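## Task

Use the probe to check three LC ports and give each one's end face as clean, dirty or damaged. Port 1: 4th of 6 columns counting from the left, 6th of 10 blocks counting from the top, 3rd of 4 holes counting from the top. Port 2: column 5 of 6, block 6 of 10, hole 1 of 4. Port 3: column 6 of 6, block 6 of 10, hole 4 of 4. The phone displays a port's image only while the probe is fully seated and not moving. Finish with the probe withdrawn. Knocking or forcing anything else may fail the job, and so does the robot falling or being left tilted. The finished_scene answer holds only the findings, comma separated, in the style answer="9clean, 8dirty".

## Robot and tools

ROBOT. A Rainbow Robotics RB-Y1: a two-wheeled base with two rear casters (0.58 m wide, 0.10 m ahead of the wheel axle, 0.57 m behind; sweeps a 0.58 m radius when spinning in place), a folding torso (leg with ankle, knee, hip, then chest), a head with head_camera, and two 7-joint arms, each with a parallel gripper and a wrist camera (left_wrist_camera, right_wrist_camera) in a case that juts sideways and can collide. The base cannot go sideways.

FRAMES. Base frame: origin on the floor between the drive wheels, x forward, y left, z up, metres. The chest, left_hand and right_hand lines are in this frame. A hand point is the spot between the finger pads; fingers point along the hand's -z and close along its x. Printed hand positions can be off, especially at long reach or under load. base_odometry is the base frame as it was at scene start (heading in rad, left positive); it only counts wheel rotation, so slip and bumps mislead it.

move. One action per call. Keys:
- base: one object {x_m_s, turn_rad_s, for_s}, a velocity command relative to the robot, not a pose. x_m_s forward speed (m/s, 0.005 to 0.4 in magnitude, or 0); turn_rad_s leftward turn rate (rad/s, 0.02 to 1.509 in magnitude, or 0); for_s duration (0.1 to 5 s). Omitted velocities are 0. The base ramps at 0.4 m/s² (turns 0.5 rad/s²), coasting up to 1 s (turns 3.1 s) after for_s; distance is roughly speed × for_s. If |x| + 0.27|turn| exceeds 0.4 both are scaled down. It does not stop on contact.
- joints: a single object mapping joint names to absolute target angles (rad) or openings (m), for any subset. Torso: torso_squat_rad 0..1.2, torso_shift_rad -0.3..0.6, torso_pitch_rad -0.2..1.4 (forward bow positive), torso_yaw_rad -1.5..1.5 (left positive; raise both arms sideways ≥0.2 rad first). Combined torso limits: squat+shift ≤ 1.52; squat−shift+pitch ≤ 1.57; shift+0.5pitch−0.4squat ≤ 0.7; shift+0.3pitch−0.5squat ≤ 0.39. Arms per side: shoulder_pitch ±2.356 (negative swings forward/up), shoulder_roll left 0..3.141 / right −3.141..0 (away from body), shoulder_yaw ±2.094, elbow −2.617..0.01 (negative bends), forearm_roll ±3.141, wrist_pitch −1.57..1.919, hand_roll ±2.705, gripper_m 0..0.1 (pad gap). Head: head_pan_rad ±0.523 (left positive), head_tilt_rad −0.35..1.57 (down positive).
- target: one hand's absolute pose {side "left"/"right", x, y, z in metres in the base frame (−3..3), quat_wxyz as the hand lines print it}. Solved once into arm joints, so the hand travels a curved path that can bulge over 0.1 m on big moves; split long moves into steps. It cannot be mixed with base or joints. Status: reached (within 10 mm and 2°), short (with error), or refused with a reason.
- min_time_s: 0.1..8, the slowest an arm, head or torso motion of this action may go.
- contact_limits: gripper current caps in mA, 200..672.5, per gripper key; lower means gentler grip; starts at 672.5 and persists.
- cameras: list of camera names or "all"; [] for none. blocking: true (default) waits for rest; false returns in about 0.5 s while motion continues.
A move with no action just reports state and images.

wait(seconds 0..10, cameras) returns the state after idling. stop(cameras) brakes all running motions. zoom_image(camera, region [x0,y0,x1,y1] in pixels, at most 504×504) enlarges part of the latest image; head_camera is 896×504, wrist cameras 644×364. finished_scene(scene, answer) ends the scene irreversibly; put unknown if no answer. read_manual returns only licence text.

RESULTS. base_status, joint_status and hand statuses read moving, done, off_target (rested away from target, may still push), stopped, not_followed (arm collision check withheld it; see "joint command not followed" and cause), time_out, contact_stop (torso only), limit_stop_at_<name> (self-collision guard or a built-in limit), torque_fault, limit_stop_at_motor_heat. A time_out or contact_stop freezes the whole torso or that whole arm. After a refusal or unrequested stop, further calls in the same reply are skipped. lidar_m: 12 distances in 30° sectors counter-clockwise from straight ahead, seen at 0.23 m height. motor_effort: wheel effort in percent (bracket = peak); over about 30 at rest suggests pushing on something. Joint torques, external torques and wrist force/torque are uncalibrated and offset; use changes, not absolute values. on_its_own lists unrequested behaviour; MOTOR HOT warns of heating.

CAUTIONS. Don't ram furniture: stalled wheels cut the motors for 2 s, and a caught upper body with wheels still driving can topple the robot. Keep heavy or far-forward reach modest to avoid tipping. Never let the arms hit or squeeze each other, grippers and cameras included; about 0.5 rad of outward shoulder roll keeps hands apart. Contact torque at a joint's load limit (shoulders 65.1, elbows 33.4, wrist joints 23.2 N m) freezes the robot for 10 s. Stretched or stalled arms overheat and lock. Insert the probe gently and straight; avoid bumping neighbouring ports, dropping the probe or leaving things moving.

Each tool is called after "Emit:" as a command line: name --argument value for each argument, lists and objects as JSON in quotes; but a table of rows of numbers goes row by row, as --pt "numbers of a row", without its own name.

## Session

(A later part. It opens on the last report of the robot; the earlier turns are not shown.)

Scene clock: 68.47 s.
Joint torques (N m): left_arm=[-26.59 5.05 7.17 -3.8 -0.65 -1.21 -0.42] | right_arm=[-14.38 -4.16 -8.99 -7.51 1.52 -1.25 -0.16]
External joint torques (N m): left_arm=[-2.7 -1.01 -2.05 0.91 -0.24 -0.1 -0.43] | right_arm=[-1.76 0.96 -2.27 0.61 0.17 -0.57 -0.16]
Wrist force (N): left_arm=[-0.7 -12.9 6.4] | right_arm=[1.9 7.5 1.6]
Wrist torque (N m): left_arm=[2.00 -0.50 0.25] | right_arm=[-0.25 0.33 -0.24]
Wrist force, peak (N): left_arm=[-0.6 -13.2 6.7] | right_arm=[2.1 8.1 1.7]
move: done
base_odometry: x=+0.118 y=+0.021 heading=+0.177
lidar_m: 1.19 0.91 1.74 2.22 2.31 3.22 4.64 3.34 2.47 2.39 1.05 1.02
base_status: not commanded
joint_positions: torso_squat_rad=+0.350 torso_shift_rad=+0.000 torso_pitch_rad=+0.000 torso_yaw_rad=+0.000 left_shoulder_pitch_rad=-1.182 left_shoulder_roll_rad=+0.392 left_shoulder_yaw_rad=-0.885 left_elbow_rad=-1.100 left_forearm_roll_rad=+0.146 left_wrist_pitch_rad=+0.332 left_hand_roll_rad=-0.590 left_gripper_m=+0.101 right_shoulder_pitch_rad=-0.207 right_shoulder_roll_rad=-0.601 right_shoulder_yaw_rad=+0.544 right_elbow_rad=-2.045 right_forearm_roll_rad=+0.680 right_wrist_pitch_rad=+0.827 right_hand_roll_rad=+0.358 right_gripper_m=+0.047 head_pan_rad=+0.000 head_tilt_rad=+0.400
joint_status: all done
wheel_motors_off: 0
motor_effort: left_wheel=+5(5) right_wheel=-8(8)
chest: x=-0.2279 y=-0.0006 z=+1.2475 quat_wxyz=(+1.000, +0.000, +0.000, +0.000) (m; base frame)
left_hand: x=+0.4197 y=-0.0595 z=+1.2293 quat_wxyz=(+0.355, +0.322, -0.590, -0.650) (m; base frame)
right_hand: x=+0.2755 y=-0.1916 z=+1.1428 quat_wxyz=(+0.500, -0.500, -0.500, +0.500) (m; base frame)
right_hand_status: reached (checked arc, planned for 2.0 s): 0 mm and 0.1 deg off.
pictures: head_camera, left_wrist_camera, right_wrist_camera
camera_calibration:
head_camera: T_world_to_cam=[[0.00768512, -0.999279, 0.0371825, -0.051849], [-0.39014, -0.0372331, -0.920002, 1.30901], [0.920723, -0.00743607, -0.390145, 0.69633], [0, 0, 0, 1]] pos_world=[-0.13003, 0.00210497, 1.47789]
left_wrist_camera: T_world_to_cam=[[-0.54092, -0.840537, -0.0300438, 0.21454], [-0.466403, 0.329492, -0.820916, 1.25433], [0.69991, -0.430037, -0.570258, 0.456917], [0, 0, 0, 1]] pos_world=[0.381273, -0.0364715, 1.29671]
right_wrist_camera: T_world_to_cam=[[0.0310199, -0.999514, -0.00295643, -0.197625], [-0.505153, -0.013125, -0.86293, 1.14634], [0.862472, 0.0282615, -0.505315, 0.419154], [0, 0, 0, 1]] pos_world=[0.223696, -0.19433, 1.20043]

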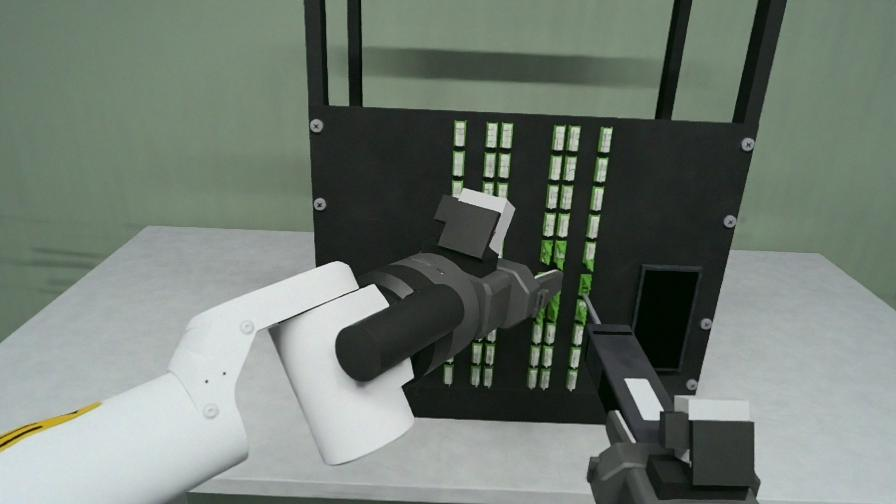

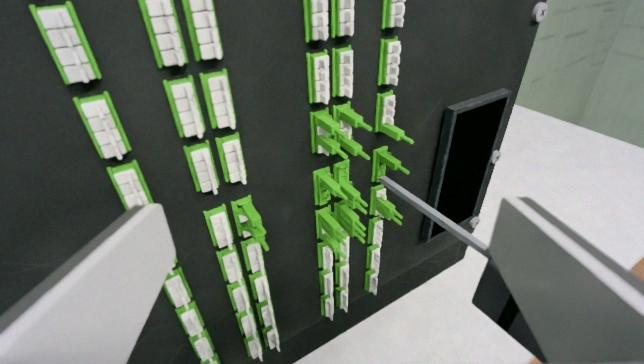

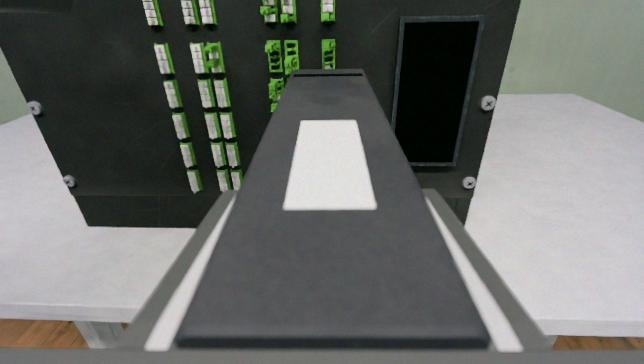

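Emit:
move --target '{"side": "right", "x": 0.2797, "y": -0.1913, "z": 1.1432, "quat_wxyz": [0.5, -0.5, -0.5, 0.5]}' --min_time_s 3 --cameras '["left_wrist_camera","right_wrist_camera","head_camera"]'

Emit:
zoom_image --camera "left_wrist_camera" --region '[368, 158, 398, 188]'

Emit:
zoom_image --camera "right_wrist_camera" --region '[318, 50, 338, 70]'

Scene clock: 72.03 s.
Joint torques (N m): left_arm=[-26.4 5.17 7.66 -3.57 -0.47 -1.43 -0.32] | right_arm=[-14.58 -3.73 -9.17 -6.89 1.36 -0.97 -0.24]
External joint torques (N m): left_arm=[-2.5 -0.89 -1.56 1.14 -0.06 -0.32 -0.33] | right_arm=[-1.73 1.41 -2.41 1.22 0.02 -0.3 -0.24]
Wrist force (N): left_arm=[-0.6 -13.0 6.5] | right_arm=[1.9 7.2 1.9]
Wrist torque (N m): left_arm=[2.02 -0.49 0.23] | right_arm=[-0.54 0.20 -0.26]
Wrist force, peak (N): left_arm=[-0.5 -13.2 6.7] | right_arm=[1.8 8.5 1.2]
move: done
base_odometry: x=+0.118 y=+0.021 heading=+0.177
lidar_m: 1.19 0.90 1.75 2.22 2.32 3.22 4.63 3.35 2.48 2.39 1.04 1.02
base_status: not commanded
joint_positions: torso_squat_rad=+0.350 torso_shift_rad=+0.000 torso_pitch_rad=+0.000 torso_yaw_rad=+0.000 left_shoulder_pitch_rad=-1.182 left_shoulder_roll_rad=+0.392 left_shoulder_yaw_rad=-0.885 left_elbow_rad=-1.100 left_forearm_roll_rad=+0.146 left_wrist_pitch_rad=+0.332 left_hand_roll_rad=-0.590 left_gripper_m=+0.101 right_shoulder_pitch_rad=-0.219 right_shoulder_roll_rad=-0.598 right_shoulder_yaw_rad=+0.543 right_elbow_rad=-2.030 right_forearm_roll_rad=+0.677 right_wrist_pitch_rad=+0.822 right_hand_roll_rad=+0.356 right_gripper_m=+0.047 head_pan_rad=+0.000 head_tilt_rad=+0.400
joint_status: all done
wheel_motors_off: 0
motor_effort: left_wheel=+5(5) right_wheel=-8(8)
chest: x=-0.2279 y=-0.0006 z=+1.2475 quat_wxyz=(+1.000, +0.000, +0.000, +0.000) (m; base frame)
left_hand: x=+0.4197 y=-0.0595 z=+1.2293 quat_wxyz=(+0.355, +0.322, -0.590, -0.650) (m; base frame)
right_hand: x=+0.2795 y=-0.1913 z=+1.1430 quat_wxyz=(+0.500, -0.500, -0.500, +0.500) (m; base frame)
right_hand_status: reached (checked arc, planned for 3.0 s): 0 mm and 0.0 deg off.
pictures: head_camera, left_wrist_camera, right_wrist_camera
camera_calibration:
head_camera: T_world_to_cam=[[0.00768512, -0.999279, 0.0371825, -0.051849], [-0.39014, -0.0372331, -0.920002, 1.30901], [0.920723, -0.00743607, -0.390145, 0.69633], [0, 0, 0, 1]] pos_world=[-0.13003, 0.00210497, 1.47789]
left_wrist_camera: T_world_to_cam=[[-0.54092, -0.840537, -0.0300438, 0.21454], [-0.466403, 0.329492, -0.820916, 1.25433], [0.69991, -0.430037, -0.570258, 0.456917], [0, 0, 0, 1]] pos_world=[0.381273, -0.0364715, 1.29671]
right_wrist_camera: T_world_to_cam=[[0.0312447, -0.999507, -0.00296089, -0.197491], [-0.504881, -0.0132259, -0.863088, 1.1485], [0.862623, 0.0284619, -0.505045, 0.415513], [0, 0, 0, 1]] pos_world=[0.227597, -0.19403, 1.20053]

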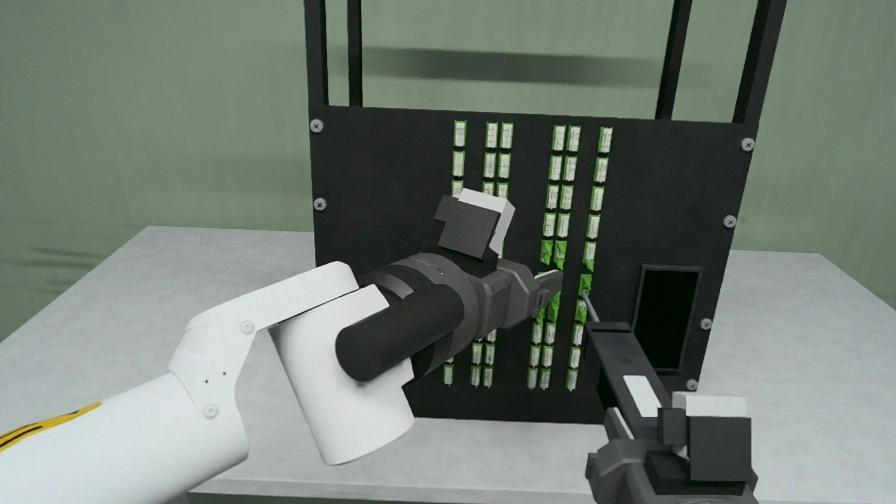

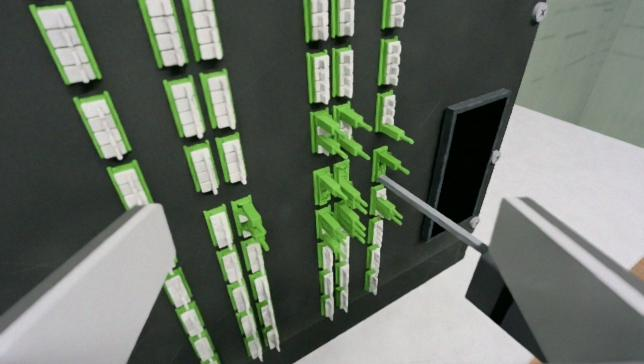

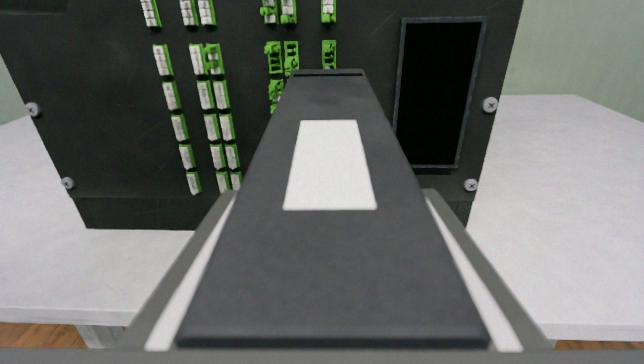

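Scaled by 16.800 from the camera's 644x364 image, which has a finer 1265x715 frame.

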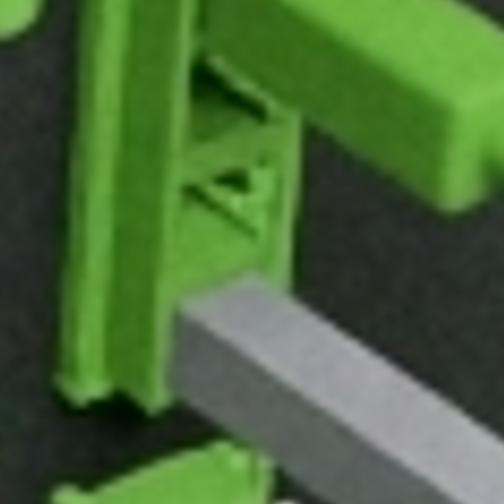

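Scaled by 25.200 from the camera's 644x364 image, which has a finer 1265x715 frame.

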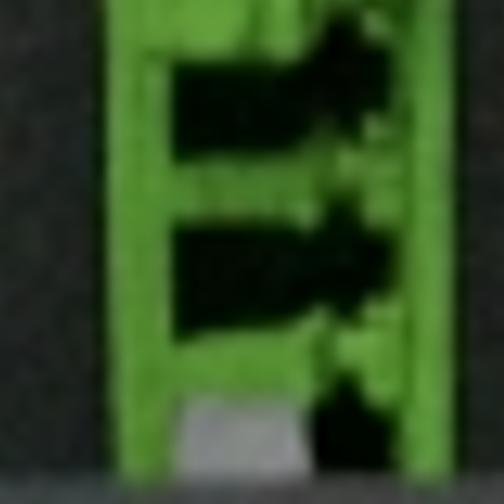

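Emit:
move --target '{"side": "right", "x": 0.2832, "y": -0.1914, "z": 1.1432, "quat_wxyz": [0.5, -0.5, -0.5, 0.5]}' --min_time_s 3 --cameras '["left_wrist_camera","right_wrist_camera","head_camera"]'

Emit:
zoom_image --camera "left_wrist_camera" --region '[368, 158, 398, 188]'

Emit:
zoom_image --camera "right_wrist_camera" --region '[318, 50, 338, 70]'

Scene clock: 75.63 s.
Joint torques (N m): left_arm=[-25.86 5.67 6.68 -3.72 -0.57 -1.34 -0.37] | right_arm=[-16.75 -4.14 -10.26 -5.55 1.27 -1.04 -0.09]
External joint torques (N m): left_arm=[-1.96 -0.39 -2.55 0.99 -0.16 -0.22 -0.38] | right_arm=[-3.72 1.03 -3.46 2.54 -0.07 -0.37 -0.09]
Wrist force (N): left_arm=[-0.5 -12.7 6.7] | right_arm=[1.6 6.2 15.4]
Wrist torque (N m): left_arm=[1.98 -0.47 0.23] | right_arm=[-0.56 0.38 -0.20]
Wrist force, peak (N): left_arm=[-0.9 -13.2 6.7] | right_arm=[1.5 7.2 15.9]
move: done
base_odometry: x=+0.118 y=+0.021 heading=+0.177
lidar_m: 1.19 0.90 1.74 2.21 2.31 3.23 4.63 3.35 2.48 2.40 1.05 1.01
base_status: not commanded
joint_positions: torso_squat_rad=+0.350 torso_shift_rad=+0.000 torso_pitch_rad=+0.000 torso_yaw_rad=+0.000 left_shoulder_pitch_rad=-1.182 left_shoulder_roll_rad=+0.392 left_shoulder_yaw_rad=-0.885 left_elbow_rad=-1.100 left_forearm_roll_rad=+0.146 left_wrist_pitch_rad=+0.332 left_hand_roll_rad=-0.590 left_gripper_m=+0.101 right_shoulder_pitch_rad=-0.228 right_shoulder_roll_rad=-0.596 right_shoulder_yaw_rad=+0.542 right_elbow_rad=-2.016 right_forearm_roll_rad=+0.673 right_wrist_pitch_rad=+0.817 right_hand_roll_rad=+0.354 right_gripper_m=+0.047 head_pan_rad=+0.000 head_tilt_rad=+0.400
joint_status: all done
wheel_motors_off: 0
motor_effort: left_wheel=+5(5) right_wheel=-6(8)
chest: x=-0.2281 y=-0.0006 z=+1.2475 quat_wxyz=(+1.000, +0.000, +0.000, +0.000) (m; base frame)
left_hand: x=+0.4195 y=-0.0595 z=+1.2294 quat_wxyz=(+0.355, +0.322, -0.590, -0.650) (m; base frame)
right_hand: x=+0.2826 y=-0.1913 z=+1.1429 quat_wxyz=(+0.500, -0.500, -0.500, +0.500) (m; base frame)
right_hand_status: reached (checked arc, planned for 3.0 s): 1 mm and 0.1 deg off.
pictures: head_camera, left_wrist_camera, right_wrist_camera
camera_calibration:
head_camera: T_world_to_cam=[[0.00767695, -0.999279, 0.0371837, -0.0518503], [-0.389935, -0.0372327, -0.920089, 1.30909], [0.92081, -0.00743574, -0.38994, 0.696221], [0, 0, 0, 1]] pos_world=[-0.130229, 0.00210497, 1.47789]
left_wrist_camera: T_world_to_cam=[[-0.540865, -0.840569, -0.0301489, 0.214549], [-0.466253, 0.329459, -0.821014, 1.25439], [0.700052, -0.430001, -0.570111, 0.456871], [0, 0, 0, 1]] pos_world=[0.381072, -0.0364715, 1.29681]
right_wrist_camera: T_world_to_cam=[[0.0314177, -0.999502, -0.00306647, -0.197603], [-0.505071, -0.0132285, -0.862976, 1.14994], [0.862506, 0.0286615, -0.505235, 0.412998], [0, 0, 0, 1]] pos_world=[0.230798, -0.19413, 1.20043]

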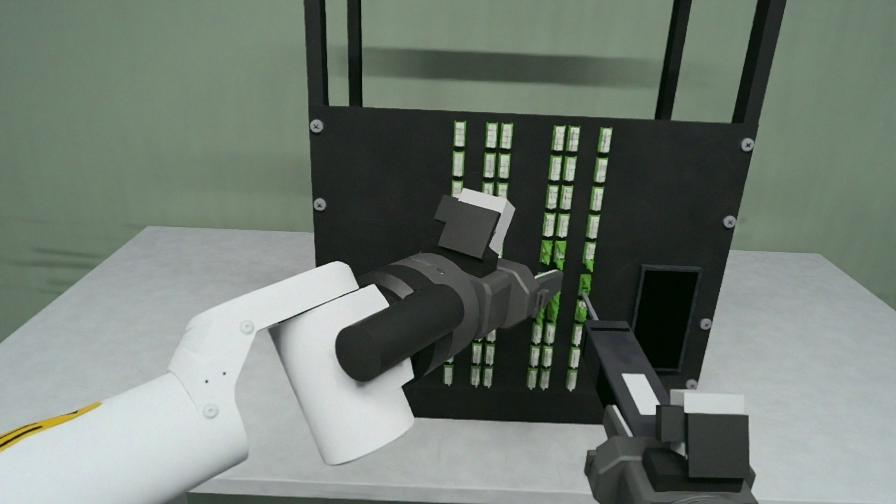

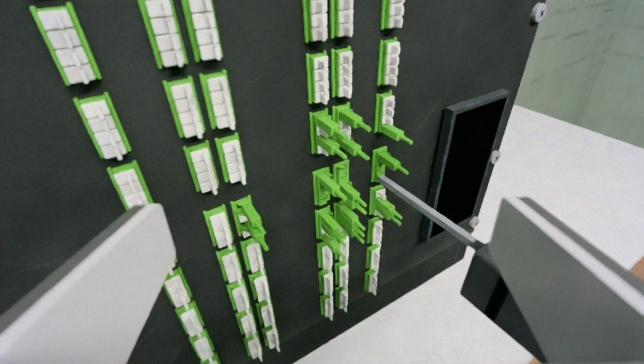

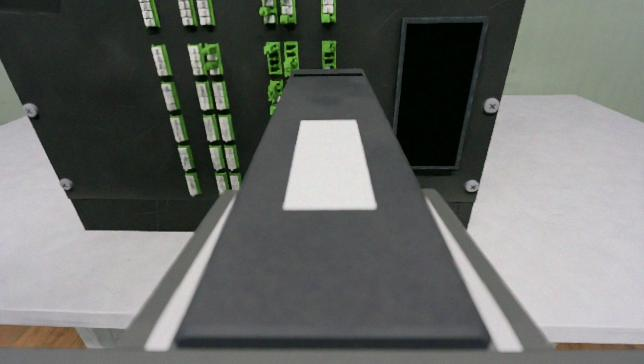

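Scaled by 16.800 from the camera's 644x364 image, which has a finer 1265x715 frame.

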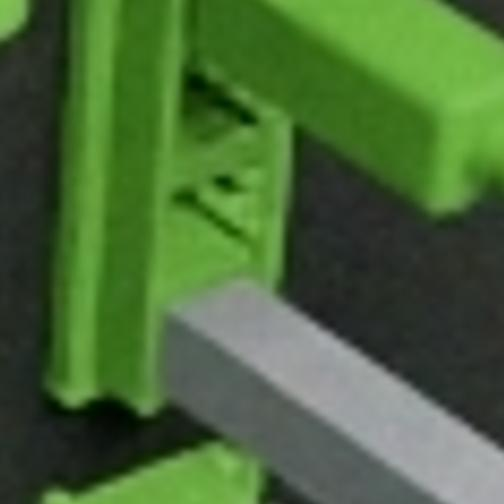

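Scaled by 25.200 from the camera's 644x364 image, which has a finer 1265x715 frame.

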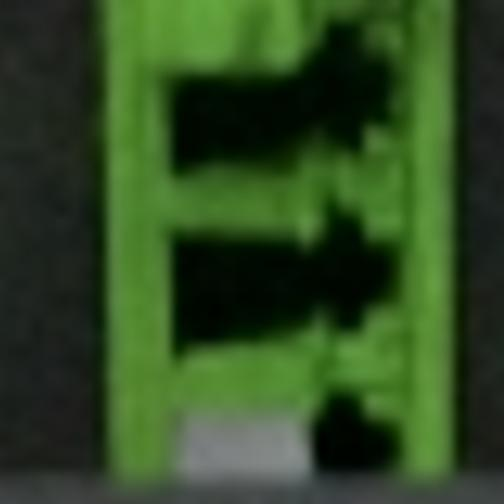

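Emit:
move --target '{"side": "right", "x": 0.2805, "y": -0.1914, "z": 1.1435, "quat_wxyz": [0.5, -0.5, -0.5, 0.5]}' --min_time_s 1 --cameras '[]'

Emit:
move --target '{"side": "right", "x": 0.2832, "y": -0.1914, "z": 1.1435, "quat_wxyz": [0.5, -0.5, -0.5, 0.5]}' --min_time_s 2 --cameras '["right_wrist_camera"]'

Emit:
zoom_image --camera "right_wrist_camera" --region '[318, 50, 338, 70]'

Scene clock: 77.70 s.
Joint torques (N m): left_arm=[-26.4 5.67 6.81 -3.85 -0.72 -1.19 -0.47] | right_arm=[-11.62 -7.42 -7.57 -9.16 1.91 -0.44 0.3]
External joint torques (N m): left_arm=[-2.51 -0.39 -2.41 0.87 -0.31 -0.08 -0.48] | right_arm=[1.3 -2.27 -0.79 -1.07 0.56 0.24 0.3]
Wrist force (N): left_arm=[-0.7 -13.1 6.7] | right_arm=[2.6 7.0 -1.0]
Wrist torque (N m): left_arm=[2.05 -0.50 0.25] | right_arm=[-0.26 0.13 -0.20]
Wrist force, peak (N): left_arm=[-0.8 -13.2 6.7] | right_arm=[1.9 7.0 15.6]
move: done
base_odometry: x=+0.118 y=+0.021 heading=+0.177
lidar_m: 1.18 0.90 1.74 2.21 2.31 3.22 4.64 3.35 2.47 2.40 1.06 1.01
base_status: not commanded
joint_positions: torso_squat_rad=+0.350 torso_shift_rad=+0.000 torso_pitch_rad=+0.000 torso_yaw_rad=+0.000 left_shoulder_pitch_rad=-1.182 left_shoulder_roll_rad=+0.392 left_shoulder_yaw_rad=-0.885 left_elbow_rad=-1.100 left_forearm_roll_rad=+0.146 left_wrist_pitch_rad=+0.332 left_hand_roll_rad=-0.590 left_gripper_m=+0.101 right_shoulder_pitch_rad=-0.223 right_shoulder_roll_rad=-0.597 right_shoulder_yaw_rad=+0.543 right_elbow_rad=-2.025 right_forearm_roll_rad=+0.674 right_wrist_pitch_rad=+0.821 right_hand_roll_rad=+0.356 right_gripper_m=+0.047 head_pan_rad=+0.000 head_tilt_rad=+0.400
joint_status: all done
wheel_motors_off: 0
motor_effort: left_wheel=+5(5) right_wheel=-7(7)
chest: x=-0.2279 y=-0.0006 z=+1.2475 quat_wxyz=(+1.000, +0.000, +0.000, +0.000) (m; base frame)
left_hand: x=+0.4197 y=-0.0595 z=+1.2293 quat_wxyz=(+0.355, +0.322, -0.590, -0.650) (m; base frame)
right_hand: x=+0.2807 y=-0.1913 z=+1.1433 quat_wxyz=(+0.500, -0.500, -0.500, +0.500) (m; base frame)
right_hand_status: reached (checked arc, planned for 1.0 s): 0 mm and 0.0 deg off.
pictures: none
No camera images: "cameras" was empty.

Scene clock: 80.03 s.
Joint torques (N m): left_arm=[-26.33 6.21 7.23 -3.76 -0.75 -1.44 -0.42] | right_arm=[-16.74 -3.92 -10.38 -5.63 1.15 -1.13 -0.19]
External joint torques (N m): left_arm=[-2.43 0.15 -1.99 0.95 -0.34 -0.33 -0.44] | right_arm=[-3.7 1.25 -3.57 2.46 -0.2 -0.45 -0.19]
Wrist force (N): left_arm=[-0.7 -13.1 6.5] | right_arm=[1.1 7.6 15.5]
Wrist torque (N m): left_arm=[2.04 -0.50 0.25] | right_arm=[-0.55 0.34 -0.18]
Wrist force, peak (N): left_arm=[-0.7 -13.3 6.7] | right_arm=[1.4 7.4 16.1]
move: done
base_odometry: x=+0.118 y=+0.021 heading=+0.177
lidar_m: 1.19 0.90 1.75 2.22 2.32 3.23 4.63 3.34 2.47 2.39 1.05 1.01
base_status: not commanded
joint_positions: torso_squat_rad=+0.350 torso_shift_rad=+0.000 torso_pitch_rad=+0.000 torso_yaw_rad=+0.000 left_shoulder_pitch_rad=-1.182 left_shoulder_roll_rad=+0.392 left_shoulder_yaw_rad=-0.885 left_elbow_rad=-1.100 left_forearm_roll_rad=+0.146 left_wrist_pitch_rad=+0.332 left_hand_roll_rad=-0.590 left_gripper_m=+0.101 right_shoulder_pitch_rad=-0.229 right_shoulder_roll_rad=-0.596 right_shoulder_yaw_rad=+0.542 right_elbow_rad=-2.017 right_forearm_roll_rad=+0.672 right_wrist_pitch_rad=+0.818 right_hand_roll_rad=+0.355 right_gripper_m=+0.047 head_pan_rad=+0.000 head_tilt_rad=+0.400
joint_status: all done
wheel_motors_off: 0
motor_effort: left_wheel=+5(5) right_wheel=-6(7)
chest: x=-0.2281 y=-0.0006 z=+1.2475 quat_wxyz=(+1.000, +0.000, +0.000, +0.000) (m; base frame)
left_hand: x=+0.4195 y=-0.0595 z=+1.2294 quat_wxyz=(+0.355, +0.322, -0.590, -0.650) (m; base frame)
right_hand: x=+0.2827 y=-0.1913 z=+1.1430 quat_wxyz=(+0.500, -0.500, -0.500, +0.500) (m; base frame)
right_hand_status: reached (checked arc, planned for 2.0 s): 1 mm and 0.1 deg off.
pictures: right_wrist_camera
camera_calibration:
right_wrist_camera: T_world_to_cam=[[0.031467, -0.9995, -0.00298584, -0.197614], [-0.505187, -0.0133269, -0.862907, 1.15009], [0.862436, 0.0286615, -0.505354, 0.413169], [0, 0, 0, 1]] pos_world=[0.230897, -0.19403, 1.20063]

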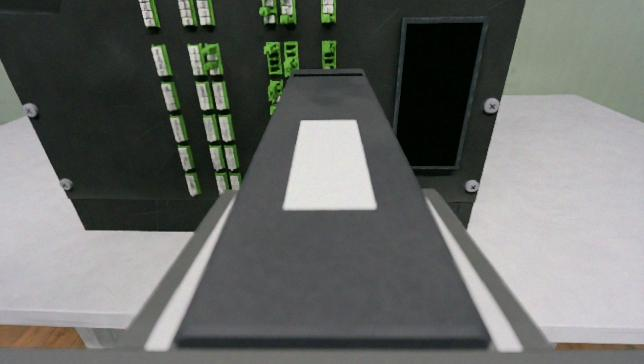

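Scaled by 25.200 from the camera's 644x364 image, which has a finer 1265x715 frame.

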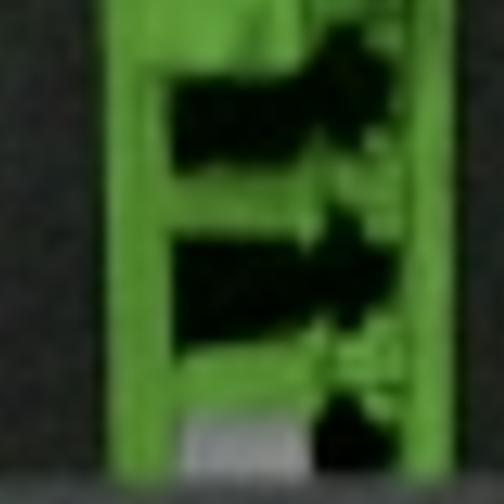

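Emit:
move --target '{"side": "right", "x": 0.2805, "y": -0.1909, "z": 1.1434, "quat_wxyz": [0.5, -0.5, -0.5, 0.5]}' --min_time_s 1 --cameras '[]'

Emit:
move --target '{"side": "right", "x": 0.2805, "y": -0.1904, "z": 1.1434, "quat_wxyz": [0.5, -0.5, -0.5, 0.5]}' --min_time_s 1 --cameras '[]'

Emit:
move --target '{"side": "right", "x": 0.2805, "y": -0.1914, "z": 1.1434, "quat_wxyz": [0.5, -0.5, -0.5, 0.5]}' --min_time_s 1 --cameras '[]'

Emit:
move --target '{"side": "right", "x": 0.2805, "y": -0.1919, "z": 1.1434, "quat_wxyz": [0.5, -0.5, -0.5, 0.5]}' --min_time_s 1 --cameras '[]'

Emit:
move --target '{"side": "right", "x": 0.2805, "y": -0.1924, "z": 1.1434, "quat_wxyz": [0.5, -0.5, -0.5, 0.5]}' --min_time_s 1 --cameras '[]'

Scene clock: 82.03 s.
Joint torques (N m): left_arm=[-26.67 5.41 7.06 -3.91 -0.63 -1.28 -0.35] | right_arm=[-12.2 -5.59 -6.88 -9.42 1.9 -0.64 0.39]
External joint torques (N m): left_arm=[-2.78 -0.65 -2.16 0.8 -0.22 -0.17 -0.36] | right_arm=[0.73 -0.46 -0.11 -1.32 0.56 0.04 0.39]
Wrist force (N): left_arm=[-0.8 -12.9 6.6] | right_arm=[1.5 7.6 -0.8]
Wrist torque (N m): left_arm=[2.02 -0.52 0.24] | right_arm=[-0.39 0.28 -0.22]
Wrist force, peak (N): left_arm=[-0.5 -13.2 6.9] | right_arm=[1.3 7.2 16.1]
move: done
base_odometry: x=+0.118 y=+0.021 heading=+0.177
lidar_m: 1.19 0.90 1.73 2.21 2.31 3.23 4.64 3.35 2.47 2.40 1.05 1.02
base_status: not commanded
joint_positions: torso_squat_rad=+0.350 torso_shift_rad=+0.000 torso_pitch_rad=+0.000 torso_yaw_rad=+0.000 left_shoulder_pitch_rad=-1.182 left_shoulder_roll_rad=+0.392 left_shoulder_yaw_rad=-0.885 left_elbow_rad=-1.100 left_forearm_roll_rad=+0.146 left_wrist_pitch_rad=+0.332 left_hand_roll_rad=-0.590 left_gripper_m=+0.101 right_shoulder_pitch_rad=-0.223 right_shoulder_roll_rad=-0.596 right_shoulder_yaw_rad=+0.543 right_elbow_rad=-2.025 right_forearm_roll_rad=+0.675 right_wrist_pitch_rad=+0.822 right_hand_roll_rad=+0.356 right_gripper_m=+0.047 head_pan_rad=+0.000 head_tilt_rad=+0.400
joint_status: all done
wheel_motors_off: 0
motor_effort: left_wheel=+5(5) right_wheel=-7(7)
chest: x=-0.2279 y=-0.0006 z=+1.2475 quat_wxyz=(+1.000, +0.000, +0.000, +0.000) (m; base frame)
left_hand: x=+0.4197 y=-0.0595 z=+1.2293 quat_wxyz=(+0.355, +0.322, -0.590, -0.650) (m; base frame)
right_hand: x=+0.2807 y=-0.1910 z=+1.1432 quat_wxyz=(+0.500, -0.500, -0.500, +0.500) (m; base frame)
right_hand_status: reached (checked arc, planned for 1.0 s): 0 mm and 0.0 deg off.
pictures: none
No camera images: "cameras" was empty.

Scene clock: 83.37 s.
Joint torques (N m): left_arm=[-26.78 5.39 7.07 -3.81 -0.51 -1.32 -0.39] | right_arm=[-12.65 -5.68 -7.33 -7.89 1.55 -0.56 0.08]
External joint torques (N m): left_arm=[-2.88 -0.67 -2.15 0.9 -0.1 -0.21 -0.4] | right_arm=[0.28 -0.55 -0.56 0.21 0.2 0.12 0.08]
Wrist force (N): left_arm=[-0.6 -13.0 6.5] | right_arm=[1.7 7.6 -0.9]
Wrist torque (N m): left_arm=[2.03 -0.50 0.24] | right_arm=[-0.40 0.33 -0.23]
Wrist force, peak (N): left_arm=[-0.5 -13.2 6.7] | right_arm=[1.6 7.9 -1.2]
move: done
base_odometry: x=+0.118 y=+0.021 heading=+0.177
lidar_m: 1.18 0.90 1.76 2.22 2.31 3.23 4.63 3.34 2.48 2.39 1.05 1.02
base_status: not commanded
joint_positions: torso_squat_rad=+0.350 torso_shift_rad=+0.000 torso_pitch_rad=+0.000 torso_yaw_rad=+0.000 left_shoulder_pitch_rad=-1.182 left_shoulder_roll_rad=+0.392 left_shoulder_yaw_rad=-0.885 left_elbow_rad=-1.100 left_forearm_roll_rad=+0.146 left_wrist_pitch_rad=+0.332 left_hand_roll_rad=-0.590 left_gripper_m=+0.101 right_shoulder_pitch_rad=-0.223 right_shoulder_roll_rad=-0.596 right_shoulder_yaw_rad=+0.543 right_elbow_rad=-2.025 right_forearm_roll_rad=+0.675 right_wrist_pitch_rad=+0.822 right_hand_roll_rad=+0.356 right_gripper_m=+0.047 head_pan_rad=+0.000 head_tilt_rad=+0.400
joint_status: all done
wheel_motors_off: 0
motor_effort: left_wheel=+5(5) right_wheel=-7(7)
chest: x=-0.2279 y=-0.0006 z=+1.2475 quat_wxyz=(+1.000, +0.000, +0.000, +0.000) (m; base frame)
left_hand: x=+0.4197 y=-0.0595 z=+1.2293 quat_wxyz=(+0.355, +0.322, -0.590, -0.650) (m; base frame)
right_hand: x=+0.2808 y=-0.1910 z=+1.1432 quat_wxyz=(+0.500, -0.500, -0.500, +0.500) (m; base frame)
right_hand_status: reached (checked arc, planned for 1.0 s): 1 mm and 0.0 deg off.
pictures: none
No camera images: "cameras" was empty.

Scene clock: 84.70 s.
Joint torques (N m): left_arm=[-25.91 4.79 7.46 -3.99 -0.65 -1.41 -0.47] | right_arm=[-13.06 -5.19 -7.17 -7.63 1.32 -0.65 0.1]
External joint torques (N m): left_arm=[-2.01 -1.27 -1.76 0.73 -0.24 -0.3 -0.48] | right_arm=[-0.13 -0.05 -0.4 0.47 -0.02 0.02 0.11]
Wrist force (N): left_arm=[-0.9 -13.0 6.6] | right_arm=[1.5 7.4 -1.0]
Wrist torque (N m): left_arm=[2.03 -0.53 0.23] | right_arm=[-0.36 0.30 -0.21]
Wrist force, peak (N): left_arm=[-0.6 -13.3 6.5] | right_arm=[2.1 7.8 -0.9]
move: done
base_odometry: x=+0.118 y=+0.021 heading=+0.177
lidar_m: 1.18 0.90 1.73 2.22 2.30 3.23 4.64 3.34 2.47 2.39 1.04 1.01
base_status: not commanded
joint_positions: torso_squat_rad=+0.350 torso_shift_rad=+0.000 torso_pitch_rad=+0.000 torso_yaw_rad=+0.000 left_shoulder_pitch_rad=-1.182 left_shoulder_roll_rad=+0.392 left_shoulder_yaw_rad=-0.885 left_elbow_rad=-1.100 left_forearm_roll_rad=+0.146 left_wrist_pitch_rad=+0.332 left_hand_roll_rad=-0.590 left_gripper_m=+0.101 right_shoulder_pitch_rad=-0.223 right_shoulder_roll_rad=-0.596 right_shoulder_yaw_rad=+0.543 right_elbow_rad=-2.025 right_forearm_roll_rad=+0.675 right_wrist_pitch_rad=+0.822 right_hand_roll_rad=+0.356 right_gripper_m=+0.047 head_pan_rad=+0.000 head_tilt_rad=+0.400
joint_status: all done
wheel_motors_off: 0
motor_effort: left_wheel=+5(5) right_wheel=-7(7)
chest: x=-0.2279 y=-0.0006 z=+1.2475 quat_wxyz=(+1.000, +0.000, +0.000, +0.000) (m; base frame)
left_hand: x=+0.4197 y=-0.0595 z=+1.2293 quat_wxyz=(+0.355, +0.322, -0.590, -0.650) (m; base frame)
right_hand: x=+0.2808 y=-0.1910 z=+1.1432 quat_wxyz=(+0.500, -0.500, -0.500, +0.500) (m; base frame)
right_hand_status: reached (checked arc, planned for 1.0 s): 1 mm and 0.0 deg off.
pictures: none
No camera images: "cameras" was empty.

Scene clock: 86.03 s.
Joint torques (N m): left_arm=[-26.3 6.23 6.97 -3.77 -0.59 -1.53 -0.41] | right_arm=[-12.4 -5.49 -7.37 -7.44 1.44 -0.85 0.03]
External joint torques (N m): left_arm=[-2.4 0.17 -2.25 0.94 -0.18 -0.42 -0.43] | right_arm=[0.52 -0.35 -0.6 0.66 0.1 -0.17 0.04]
Wrist force (N): left_arm=[-0.3 -12.9 6.5] | right_arm=[1.6 7.5 -1.1]
Wrist torque (N m): left_arm=[2.02 -0.45 0.24] | right_arm=[-0.37 0.30 -0.21]
Wrist force, peak (N): left_arm=[-0.8 -13.3 6.7] | right_arm=[1.6 7.8 -1.0]
move: done
base_odometry: x=+0.118 y=+0.021 heading=+0.177
lidar_m: 1.19 0.90 1.73 2.21 2.31 3.23 4.64 3.34 2.47 2.40 1.05 1.02
base_status: not commanded
joint_positions: torso_squat_rad=+0.350 torso_shift_rad=+0.000 torso_pitch_rad=+0.000 torso_yaw_rad=+0.000 left_shoulder_pitch_rad=-1.182 left_shoulder_roll_rad=+0.392 left_shoulder_yaw_rad=-0.885 left_elbow_rad=-1.100 left_forearm_roll_rad=+0.146 left_wrist_pitch_rad=+0.332 left_hand_roll_rad=-0.590 left_gripper_m=+0.101 right_shoulder_pitch_rad=-0.223 right_shoulder_roll_rad=-0.596 right_shoulder_yaw_rad=+0.543 right_elbow_rad=-2.025 right_forearm_roll_rad=+0.675 right_wrist_pitch_rad=+0.822 right_hand_roll_rad=+0.356 right_gripper_m=+0.047 head_pan_rad=+0.000 head_tilt_rad=+0.400
joint_status: all done
wheel_motors_off: 0
motor_effort: left_wheel=+5(5) right_wheel=-7(7)
chest: x=-0.2279 y=-0.0006 z=+1.2475 quat_wxyz=(+1.000, +0.000, +0.000, +0.000) (m; base frame)
left_hand: x=+0.4197 y=-0.0595 z=+1.2293 quat_wxyz=(+0.355, +0.322, -0.590, -0.650) (m; base frame)
right_hand: x=+0.2808 y=-0.1910 z=+1.1431 quat_wxyz=(+0.500, -0.500, -0.500, +0.500) (m; base frame)
right_hand_status: reached (checked arc, planned for 1.0 s): 1 mm and 0.0 deg off.
pictures: none
No camera images: "cameras" was empty.

Scene clock: 87.37 s.
Joint torques (N m): left_arm=[-26.63 5.28 6.73 -3.58 -0.74 -1.39 -0.41] | right_arm=[-11.97 -7.92 -9.35 -8.65 1.79 -0.33 -0.22]
External joint torques (N m): left_arm=[-2.73 -0.78 -2.5 1.13 -0.33 -0.28 -0.43] | right_arm=[0.93 -2.73 -2.56 -0.55 0.45 0.34 -0.21]
Wrist force (N): left_arm=[-0.5 -12.8 6.5] | right_arm=[3.8 7.5 -1.6]
Wrist torque (N m): left_arm=[2.01 -0.47 0.24] | right_arm=[-0.36 -0.27 -0.22]
Wrist force, peak (N): left_arm=[-0.6 -13.3 6.6] | right_arm=[4.2 7.9 -1.4]
move: done
base_odometry: x=+0.118 y=+0.021 heading=+0.177
lidar_m: 1.18 0.90 1.74 2.22 2.31 3.23 4.63 3.35 2.46 2.40 1.04 1.02
base_status: not commanded
joint_positions: torso_squat_rad=+0.350 torso_shift_rad=+0.000 torso_pitch_rad=+0.000 torso_yaw_rad=+0.000 left_shoulder_pitch_rad=-1.182 left_shoulder_roll_rad=+0.392 left_shoulder_yaw_rad=-0.885 left_elbow_rad=-1.100 left_forearm_roll_rad=+0.146 left_wrist_pitch_rad=+0.332 left_hand_roll_rad=-0.590 left_gripper_m=+0.101 right_shoulder_pitch_rad=-0.221 right_shoulder_roll_rad=-0.600 right_shoulder_yaw_rad=+0.542 right_elbow_rad=-2.026 right_forearm_roll_rad=+0.674 right_wrist_pitch_rad=+0.819 right_hand_roll_rad=+0.355 right_gripper_m=+0.047 head_pan_rad=+0.000 head_tilt_rad=+0.400
joint_status: all done
wheel_motors_off: 0
motor_effort: left_wheel=+5(5) right_wheel=-7(7)
chest: x=-0.2279 y=-0.0006 z=+1.2475 quat_wxyz=(+1.000, +0.000, +0.000, +0.000) (m; base frame)
left_hand: x=+0.4197 y=-0.0595 z=+1.2293 quat_wxyz=(+0.355, +0.322, -0.590, -0.650) (m; base frame)
right_hand: x=+0.2805 y=-0.1920 z=+1.1432 quat_wxyz=(+0.500, -0.500, -0.500, +0.500) (m; base frame)
right_hand_status: reached (checked arc, planned for 1.0 s): 0 mm and 0.0 deg off.
pictures: none
No camera images: "cameras" was empty.

Emit:
move --target '{"side": "right", "x": 0.2805, "y": -0.1900, "z": 1.1432, "quat_wxyz": [0.5, -0.5, -0.5, 0.5]}' --min_time_s 1 --cameras '[]'

Emit:
move --target '{"side": "right", "x": 0.2805, "y": -0.1910, "z": 1.1442, "quat_wxyz": [0.5, -0.5, -0.5, 0.5]}' --min_time_s 1 --cameras '[]'

Emit:
move --target '{"side": "right", "x": 0.2805, "y": -0.1910, "z": 1.1424, "quat_wxyz": [0.5, -0.5, -0.5, 0.5]}' --min_time_s 1 --cameras '[]'

Scene clock: 89.07 s.
Joint torques (N m): left_arm=[-26.67 5.83 7 -3.86 -0.81 -1.54 -0.36] | right_arm=[-14.99 -3.65 -6.09 -7.87 1.7 -1.35 0.32]
External joint torques (N m): left_arm=[-2.77 -0.23 -2.22 0.86 -0.4 -0.43 -0.37] | right_arm=[-2.07 1.44 0.66 0.24 0.35 -0.67 0.32]
Wrist force (N): left_arm=[-0.5 -12.9 6.5] | right_arm=[-0.1 6.8 1.5]
Wrist torque (N m): left_arm=[2.01 -0.47 0.23] | right_arm=[-0.44 0.72 -0.20]
Wrist force, peak (N): left_arm=[-0.7 -13.3 6.6] | right_arm=[4.0 8.0 -1.3]
move: done
base_odometry: x=+0.118 y=+0.021 heading=+0.177
lidar_m: 1.19 0.90 1.74 2.22 2.32 3.21 4.64 3.34 2.47 2.40 1.05 1.02
base_status: not commanded
joint_positions: torso_squat_rad=+0.350 torso_shift_rad=+0.000 torso_pitch_rad=+0.000 torso_yaw_rad=+0.000 left_shoulder_pitch_rad=-1.182 left_shoulder_roll_rad=+0.392 left_shoulder_yaw_rad=-0.885 left_elbow_rad=-1.100 left_forearm_roll_rad=+0.146 left_wrist_pitch_rad=+0.332 left_hand_roll_rad=-0.590 left_gripper_m=+0.101 right_shoulder_pitch_rad=-0.223 right_shoulder_roll_rad=-0.594 right_shoulder_yaw_rad=+0.545 right_elbow_rad=-2.025 right_forearm_roll_rad=+0.677 right_wrist_pitch_rad=+0.823 right_hand_roll_rad=+0.357 right_gripper_m=+0.047 head_pan_rad=+0.000 head_tilt_rad=+0.400
joint_status: all done
wheel_motors_off: 0
motor_effort: left_wheel=+5(5) right_wheel=-7(7)
chest: x=-0.2279 y=-0.0006 z=+1.2475 quat_wxyz=(+1.000, +0.000, +0.000, +0.000) (m; base frame)
left_hand: x=+0.4197 y=-0.0595 z=+1.2293 quat_wxyz=(+0.355, +0.322, -0.590, -0.650) (m; base frame)
right_hand: x=+0.2805 y=-0.1904 z=+1.1430 quat_wxyz=(+0.500, -0.500, -0.500, +0.500) (m; base frame)
right_hand_status: reached (checked arc, planned for 1.0 s): 0 mm and 0.0 deg off.
pictures: none
No camera images: "cameras" was empty.

Scene clock: 90.40 s.
Joint torques (N m): left_arm=[-26.5 5.86 7.32 -3.56 -0.83 -1.36 -0.49] | right_arm=[-14.59 -7.27 -8.88 -9.51 1.64 -0.97 0.22]
External joint torques (N m): left_arm=[-2.6 -0.2 -1.9 1.15 -0.42 -0.25 -0.5] | right_arm=[-1.67 -2.12 -2.1 -1.42 0.29 -0.29 0.23]
Wrist force (N): left_arm=[-0.5 -13.0 6.6] | right_arm=[1.7 8.1 0.3]
Wrist torque (N m): left_arm=[2.01 -0.47 0.24] | right_arm=[-0.24 0.40 -0.24]
Wrist force, peak (N): left_arm=[-0.6 -13.2 6.6] | right_arm=[1.2 8.4 -0.3]
move: done
base_odometry: x=+0.118 y=+0.021 heading=+0.177
lidar_m: 1.19 0.90 1.74 2.21 2.32 3.21 4.64 3.34 2.48 2.39 1.05 1.02
base_status: not commanded
joint_positions: torso_squat_rad=+0.350 torso_shift_rad=+0.000 torso_pitch_rad=+0.000 torso_yaw_rad=+0.000 left_shoulder_pitch_rad=-1.182 left_shoulder_roll_rad=+0.392 left_shoulder_yaw_rad=-0.885 left_elbow_rad=-1.100 left_forearm_roll_rad=+0.146 left_wrist_pitch_rad=+0.332 left_hand_roll_rad=-0.590 left_gripper_m=+0.101 right_shoulder_pitch_rad=-0.223 right_shoulder_roll_rad=-0.597 right_shoulder_yaw_rad=+0.543 right_elbow_rad=-2.028 right_forearm_roll_rad=+0.672 right_wrist_pitch_rad=+0.824 right_hand_roll_rad=+0.358 right_gripper_m=+0.047 head_pan_rad=+0.000 head_tilt_rad=+0.400
joint_status: all done
wheel_motors_off: 0
motor_effort: left_wheel=+5(5) right_wheel=-7(7)
chest: x=-0.2279 y=-0.0006 z=+1.2475 quat_wxyz=(+1.000, +0.000, +0.000, +0.000) (m; base frame)
left_hand: x=+0.4197 y=-0.0595 z=+1.2293 quat_wxyz=(+0.355, +0.322, -0.590, -0.650) (m; base frame)
right_hand: x=+0.2804 y=-0.1910 z=+1.1436 quat_wxyz=(+0.500, -0.500, -0.500, +0.500) (m; base frame)
right_hand_status: reached (checked arc, planned for 1.0 s): 1 mm and 0.1 deg off.
pictures: none
No camera images: "cameras" was empty.

Scene clock: 91.73 s.
Joint torques (N m): left_arm=[-26.66 5.98 7.65 -3.93 -0.71 -1.25 -0.39] | right_arm=[-12.43 -3.98 -6.83 -6.53 1.72 -1.08 -0.29]
External joint torques (N m): left_arm=[-2.76 -0.08 -1.57 0.78 -0.3 -0.14 -0.4] | right_arm=[0.47 1.15 -0.07 1.59 0.38 -0.41 -0.28]
Wrist force (N): left_arm=[-0.6 -12.9 6.5] | right_arm=[1.7 6.4 1.8]
Wrist torque (N m): left_arm=[2.02 -0.49 0.23] | right_arm=[-0.65 0.32 -0.23]
Wrist force, peak (N): left_arm=[-0.6 -13.3 6.9] | right_arm=[0.9 8.7 -0.2]
move: done
base_odometry: x=+0.118 y=+0.021 heading=+0.177
lidar_m: 1.19 0.91 1.74 2.22 2.31 3.22 4.64 3.35 2.48 2.40 1.05 1.02
base_status: not commanded
joint_positions: torso_squat_rad=+0.350 torso_shift_rad=+0.000 torso_pitch_rad=+0.000 torso_yaw_rad=+0.000 left_shoulder_pitch_rad=-1.182 left_shoulder_roll_rad=+0.392 left_shoulder_yaw_rad=-0.885 left_elbow_rad=-1.100 left_forearm_roll_rad=+0.146 left_wrist_pitch_rad=+0.332 left_hand_roll_rad=-0.590 left_gripper_m=+0.101 right_shoulder_pitch_rad=-0.221 right_shoulder_roll_rad=-0.596 right_shoulder_yaw_rad=+0.543 right_elbow_rad=-2.024 right_forearm_roll_rad=+0.679 right_wrist_pitch_rad=+0.819 right_hand_roll_rad=+0.354 right_gripper_m=+0.047 head_pan_rad=+0.000 head_tilt_rad=+0.400
joint_status: all done
wheel_motors_off: 0
motor_effort: left_wheel=+5(5) right_wheel=-7(7)
chest: x=-0.2279 y=-0.0006 z=+1.2475 quat_wxyz=(+1.000, +0.000, +0.000, +0.000) (m; base frame)
left_hand: x=+0.4197 y=-0.0595 z=+1.2293 quat_wxyz=(+0.355, +0.322, -0.590, -0.650) (m; base frame)
right_hand: x=+0.2805 y=-0.1911 z=+1.1425 quat_wxyz=(+0.500, -0.500, -0.500, +0.500) (m; base frame)
right_hand_status: reached (checked arc, planned for 1.0 s): 0 mm and 0.0 deg off.
pictures: none
No camera images: "cameras" was empty.

Emit:
move --target '{"side": "right", "x": 0.2805, "y": -0.1911, "z": 1.1450, "quat_wxyz": [0.5, -0.5, -0.5, 0.5]}' --min_time_s 1 --cameras '[]'

Emit:
move --target '{"side": "right", "x": 0.2833, "y": -0.1911, "z": 1.1442, "quat_wxyz": [0.5, -0.5, -0.5, 0.5]}' --min_time_s 2 --cameras '["right_wrist_camera"]'

Emit:
zoom_image --camera "right_wrist_camera" --region '[318, 50, 338, 70]'

Scene clock: 93.47 s.
Joint torques (N m): left_arm=[-26.11 5.5 7.21 -3.53 -0.71 -1.29 -0.65] | right_arm=[-15.73 -6.8 -9.27 -9.88 2.09 -0.85 0.3]
External joint torques (N m): left_arm=[-2.21 -0.57 -2.01 1.18 -0.3 -0.18 -0.67] | right_arm=[-2.8 -1.64 -2.48 -1.8 0.74 -0.17 0.3]
Wrist force (N): left_arm=[-0.9 -13.0 6.7] | right_arm=[1.7 8.6 0.9]
Wrist torque (N m): left_arm=[2.03 -0.53 0.23] | right_arm=[0.12 0.30 -0.23]
Wrist force, peak (N): left_arm=[-0.6 -13.2 6.7] | right_arm=[1.5 9.8 0.5]
move: done
base_odometry: x=+0.118 y=+0.021 heading=+0.177
lidar_m: 1.18 0.90 1.73 2.21 2.31 3.23 4.63 3.34 2.46 2.39 1.05 1.02
base_status: not commanded
joint_positions: torso_squat_rad=+0.350 torso_shift_rad=+0.000 torso_pitch_rad=+0.000 torso_yaw_rad=+0.000 left_shoulder_pitch_rad=-1.182 left_shoulder_roll_rad=+0.392 left_shoulder_yaw_rad=-0.885 left_elbow_rad=-1.100 left_forearm_roll_rad=+0.146 left_wrist_pitch_rad=+0.332 left_hand_roll_rad=-0.590 left_gripper_m=+0.101 right_shoulder_pitch_rad=-0.224 right_shoulder_roll_rad=-0.598 right_shoulder_yaw_rad=+0.543 right_elbow_rad=-2.030 right_forearm_roll_rad=+0.669 right_wrist_pitch_rad=+0.826 right_hand_roll_rad=+0.360 right_gripper_m=+0.047 head_pan_rad=+0.000 head_tilt_rad=+0.400
joint_status: all done
wheel_motors_off: 0
motor_effort: left_wheel=+4(5) right_wheel=-7(7)
chest: x=-0.2279 y=-0.0006 z=+1.2475 quat_wxyz=(+1.000, +0.000, +0.000, +0.000) (m; base frame)
left_hand: x=+0.4197 y=-0.0595 z=+1.2293 quat_wxyz=(+0.355, +0.322, -0.590, -0.650) (m; base frame)
right_hand: x=+0.2804 y=-0.1911 z=+1.1442 quat_wxyz=(+0.500, -0.500, -0.500, +0.500) (m; base frame)
right_hand_status: reached (checked arc, planned for 1.0 s): 1 mm and 0.1 deg off.
pictures: none
No camera images: "cameras" was empty.

Scene clock: 95.80 s.
Joint torques (N m): left_arm=[-26.69 5.84 7.23 -4.08 -0.82 -1.39 -0.54] | right_arm=[-17.67 -3.49 -10.97 -6.12 1.82 -1.48 -0.14]
External joint torques (N m): left_arm=[-2.8 -0.23 -1.99 0.63 -0.41 -0.28 -0.55] | right_arm=[-4.61 1.68 -4.15 1.96 0.47 -0.8 -0.14]
Wrist force (N): left_arm=[-0.5 -13.1 6.6] | right_arm=[0.8 8.3 16.3]
Wrist torque (N m): left_arm=[2.04 -0.48 0.24] | right_arm=[-0.30 0.49 -0.17]
Wrist force, peak (N): left_arm=[-0.7 -13.2 6.6] | right_arm=[1.2 8.3 16.4]
move: done
base_odometry: x=+0.118 y=+0.021 heading=+0.177
lidar_m: 1.18 0.90 1.74 2.21 2.31 3.23 4.64 3.35 2.48 2.39 1.05 1.01
base_status: not commanded
joint_positions: torso_squat_rad=+0.350 torso_shift_rad=+0.000 torso_pitch_rad=+0.000 torso_yaw_rad=+0.000 left_shoulder_pitch_rad=-1.182 left_shoulder_roll_rad=+0.392 left_shoulder_yaw_rad=-0.885 left_elbow_rad=-1.100 left_forearm_roll_rad=+0.146 left_wrist_pitch_rad=+0.332 left_hand_roll_rad=-0.590 left_gripper_m=+0.101 right_shoulder_pitch_rad=-0.230 right_shoulder_roll_rad=-0.596 right_shoulder_yaw_rad=+0.543 right_elbow_rad=-2.018 right_forearm_roll_rad=+0.669 right_wrist_pitch_rad=+0.820 right_hand_roll_rad=+0.357 right_gripper_m=+0.047 head_pan_rad=+0.000 head_tilt_rad=+0.400
joint_status: all done
wheel_motors_off: 0
motor_effort: left_wheel=+5(5) right_wheel=-6(7)
chest: x=-0.2280 y=-0.0006 z=+1.2475 quat_wxyz=(+1.000, +0.000, +0.000, +0.000) (m; base frame)
left_hand: x=+0.4195 y=-0.0595 z=+1.2294 quat_wxyz=(+0.355, +0.322, -0.590, -0.650) (m; base frame)
right_hand: x=+0.2828 y=-0.1911 z=+1.1436 quat_wxyz=(+0.500, -0.500, -0.500, +0.500) (m; base frame)
right_hand_status: reached (checked arc, planned for 2.0 s): 1 mm and 0.1 deg off.
pictures: right_wrist_camera
camera_calibration:
right_wrist_camera: T_world_to_cam=[[0.0312423, -0.999507, -0.00298603, -0.197364], [-0.505577, -0.0132259, -0.86268, 1.1505], [0.862216, 0.0284618, -0.505741, 0.413858], [0, 0, 0, 1]] pos_world=[0.230996, -0.19383, 1.20123]

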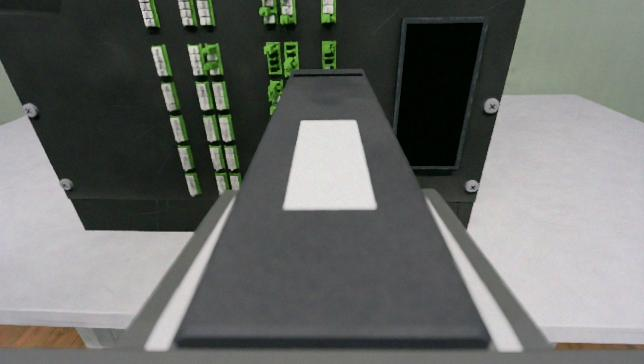

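Scaled by 25.200 from the camera's 644x364 image, which has a finer 1265x715 frame.

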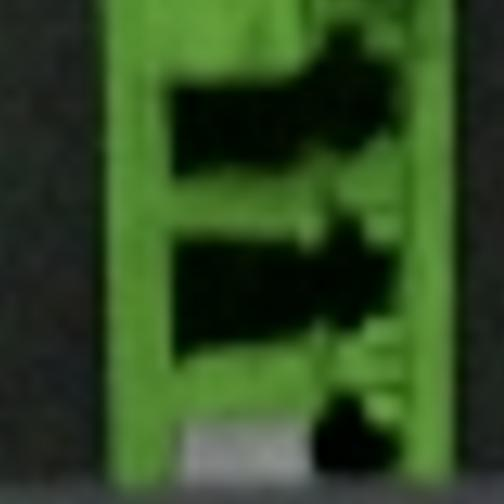

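Emit:
zoom_image --camera "right_wrist_camera" --region '[322, 40, 338, 56]'

Emit:
move

Emit:
zoom_image --camera "left_wrist_camera" --region '[374, 160, 390, 176]'

Emit:
zoom_image --camera "head_camera" --region '[625, 255, 715, 380]'

Emit:
zoom_image --camera "head_camera" --region '[520, 270, 600, 330]'

Scaled by 31.500 from the camera's 644x364 image, which has a finer 1265x715 frame.

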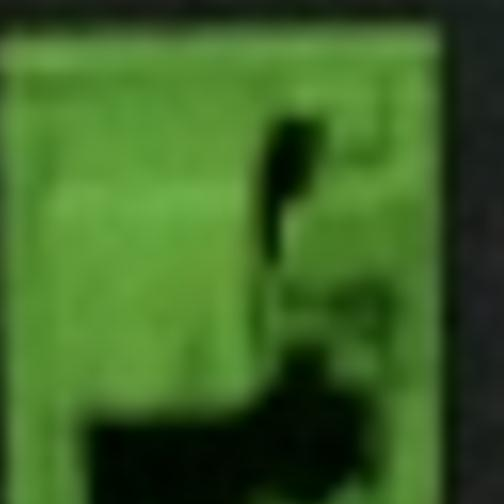

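Scene clock: 96.33 s.
Joint torques (N m): left_arm=[-26.33 5.9 6.96 -4.04 -1.02 -1.25 -0.37] | right_arm=[-17.2 -4.02 -10.77 -5.93 1.75 -1.52 -0.24]
External joint torques (N m): left_arm=[-2.43 -0.16 -2.26 0.67 -0.62 -0.14 -0.39] | right_arm=[-4.14 1.16 -3.96 2.15 0.41 -0.84 -0.23]
Wrist force (N): left_arm=[-0.8 -13.1 6.5] | right_arm=[1.1 8.0 16.4]
Wrist torque (N m): left_arm=[2.04 -0.51 0.24] | right_arm=[-0.27 0.54 -0.17]
Wrist force, peak (N): left_arm=[-0.6 -13.1 6.7] | right_arm=[1.2 8.0 16.7]
base_odometry: x=+0.118 y=+0.021 heading=+0.177
lidar_m: 1.18 0.91 1.74 2.21 2.32 3.23 4.64 3.34 2.48 2.39 1.05 1.01
base_status: not commanded
joint_positions: torso_squat_rad=+0.350 torso_shift_rad=+0.000 torso_pitch_rad=+0.000 torso_yaw_rad=+0.000 left_shoulder_pitch_rad=-1.182 left_shoulder_roll_rad=+0.392 left_shoulder_yaw_rad=-0.885 left_elbow_rad=-1.100 left_forearm_roll_rad=+0.146 left_wrist_pitch_rad=+0.332 left_hand_roll_rad=-0.590 left_gripper_m=+0.101 right_shoulder_pitch_rad=-0.230 right_shoulder_roll_rad=-0.596 right_shoulder_yaw_rad=+0.543 right_elbow_rad=-2.018 right_forearm_roll_rad=+0.669 right_wrist_pitch_rad=+0.820 right_hand_roll_rad=+0.357 right_gripper_m=+0.047 head_pan_rad=+0.000 head_tilt_rad=+0.400
joint_status: all done
wheel_motors_off: 0
motor_effort: left_wheel=+5(5) right_wheel=-6(7)
chest: x=-0.2280 y=-0.0006 z=+1.2475 quat_wxyz=(+1.000, +0.000, +0.000, +0.000) (m; base frame)
left_hand: x=+0.4195 y=-0.0595 z=+1.2294 quat_wxyz=(+0.355, +0.322, -0.590, -0.650) (m; base frame)
right_hand: x=+0.2828 y=-0.1911 z=+1.1436 quat_wxyz=(+0.500, -0.500, -0.500, +0.500) (m; base frame)
right_hand_status: reached (checked arc, planned for 2.0 s): 1 mm and 0.1 deg off.
pictures: head_camera, left_wrist_camera, right_wrist_camera
camera_calibration:
head_camera: T_world_to_cam=[[0.00767695, -0.999279, 0.0371837, -0.0518503], [-0.389935, -0.0372327, -0.920089, 1.30909], [0.92081, -0.00743574, -0.38994, 0.696221], [0, 0, 0, 1]] pos_world=[-0.130229, 0.00210497, 1.47789]
left_wrist_camera: T_world_to_cam=[[-0.540865, -0.840569, -0.0301489, 0.214603], [-0.466253, 0.329459, -0.821014, 1.25444], [0.700052, -0.430001, -0.570111, 0.456801], [0, 0, 0, 1]] pos_world=[0.381172, -0.0364715, 1.29681]
right_wrist_camera: T_world_to_cam=[[0.0312423, -0.999507, -0.00298603, -0.197364], [-0.505577, -0.0132259, -0.86268, 1.1505], [0.862216, 0.0284618, -0.505741, 0.413858], [0, 0, 0, 1]] pos_world=[0.230996, -0.19383, 1.20123]

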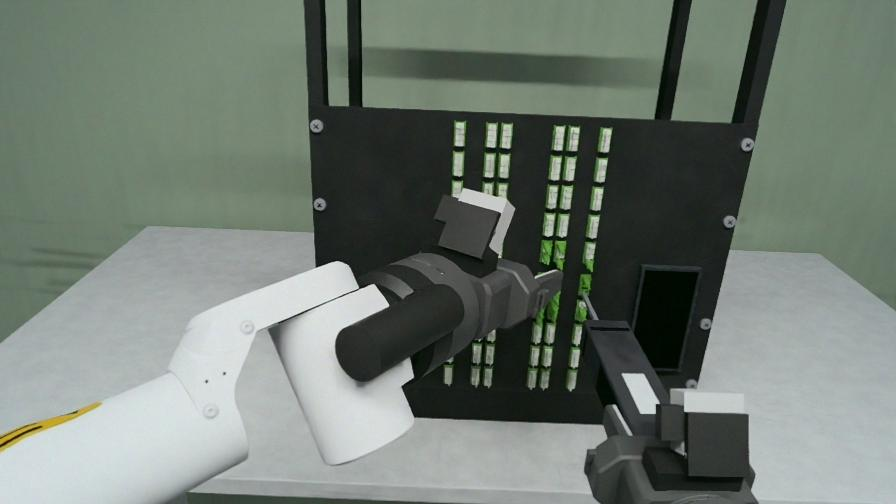

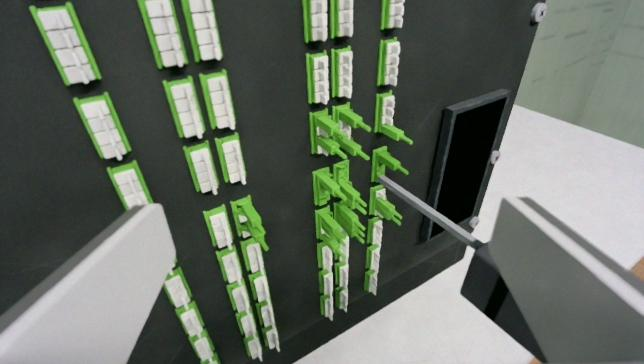

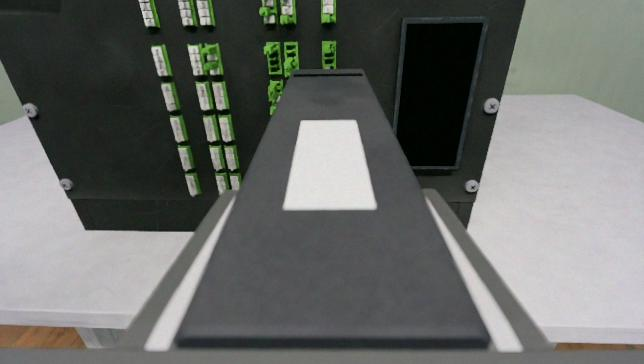

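Scaled by 31.500 from the camera's 644x364 image, which has a finer 1265x715 frame.

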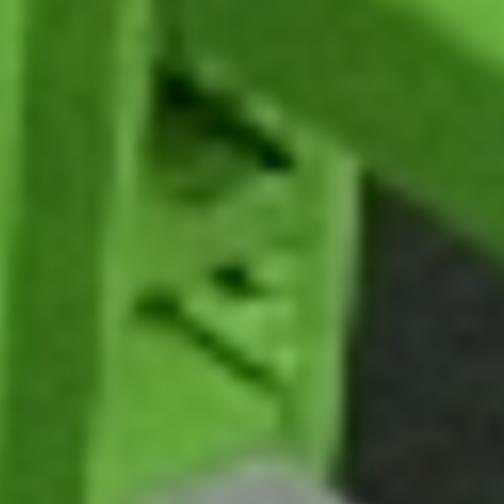

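Scaled by 4.032 from the camera's 896x504 image, which has a finer 1280x720 frame.

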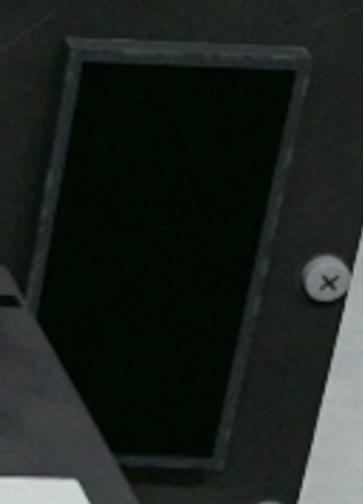

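Scaled by 6.300 from the camera's 896x504 image, which has a finer 1280x720 frame.

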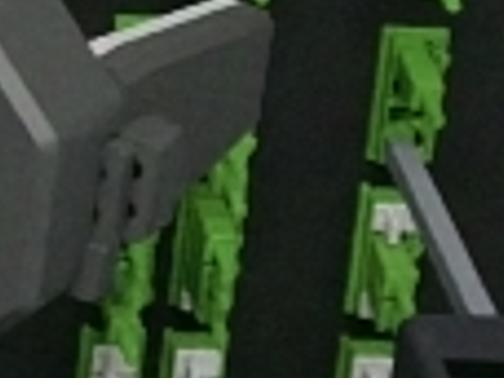

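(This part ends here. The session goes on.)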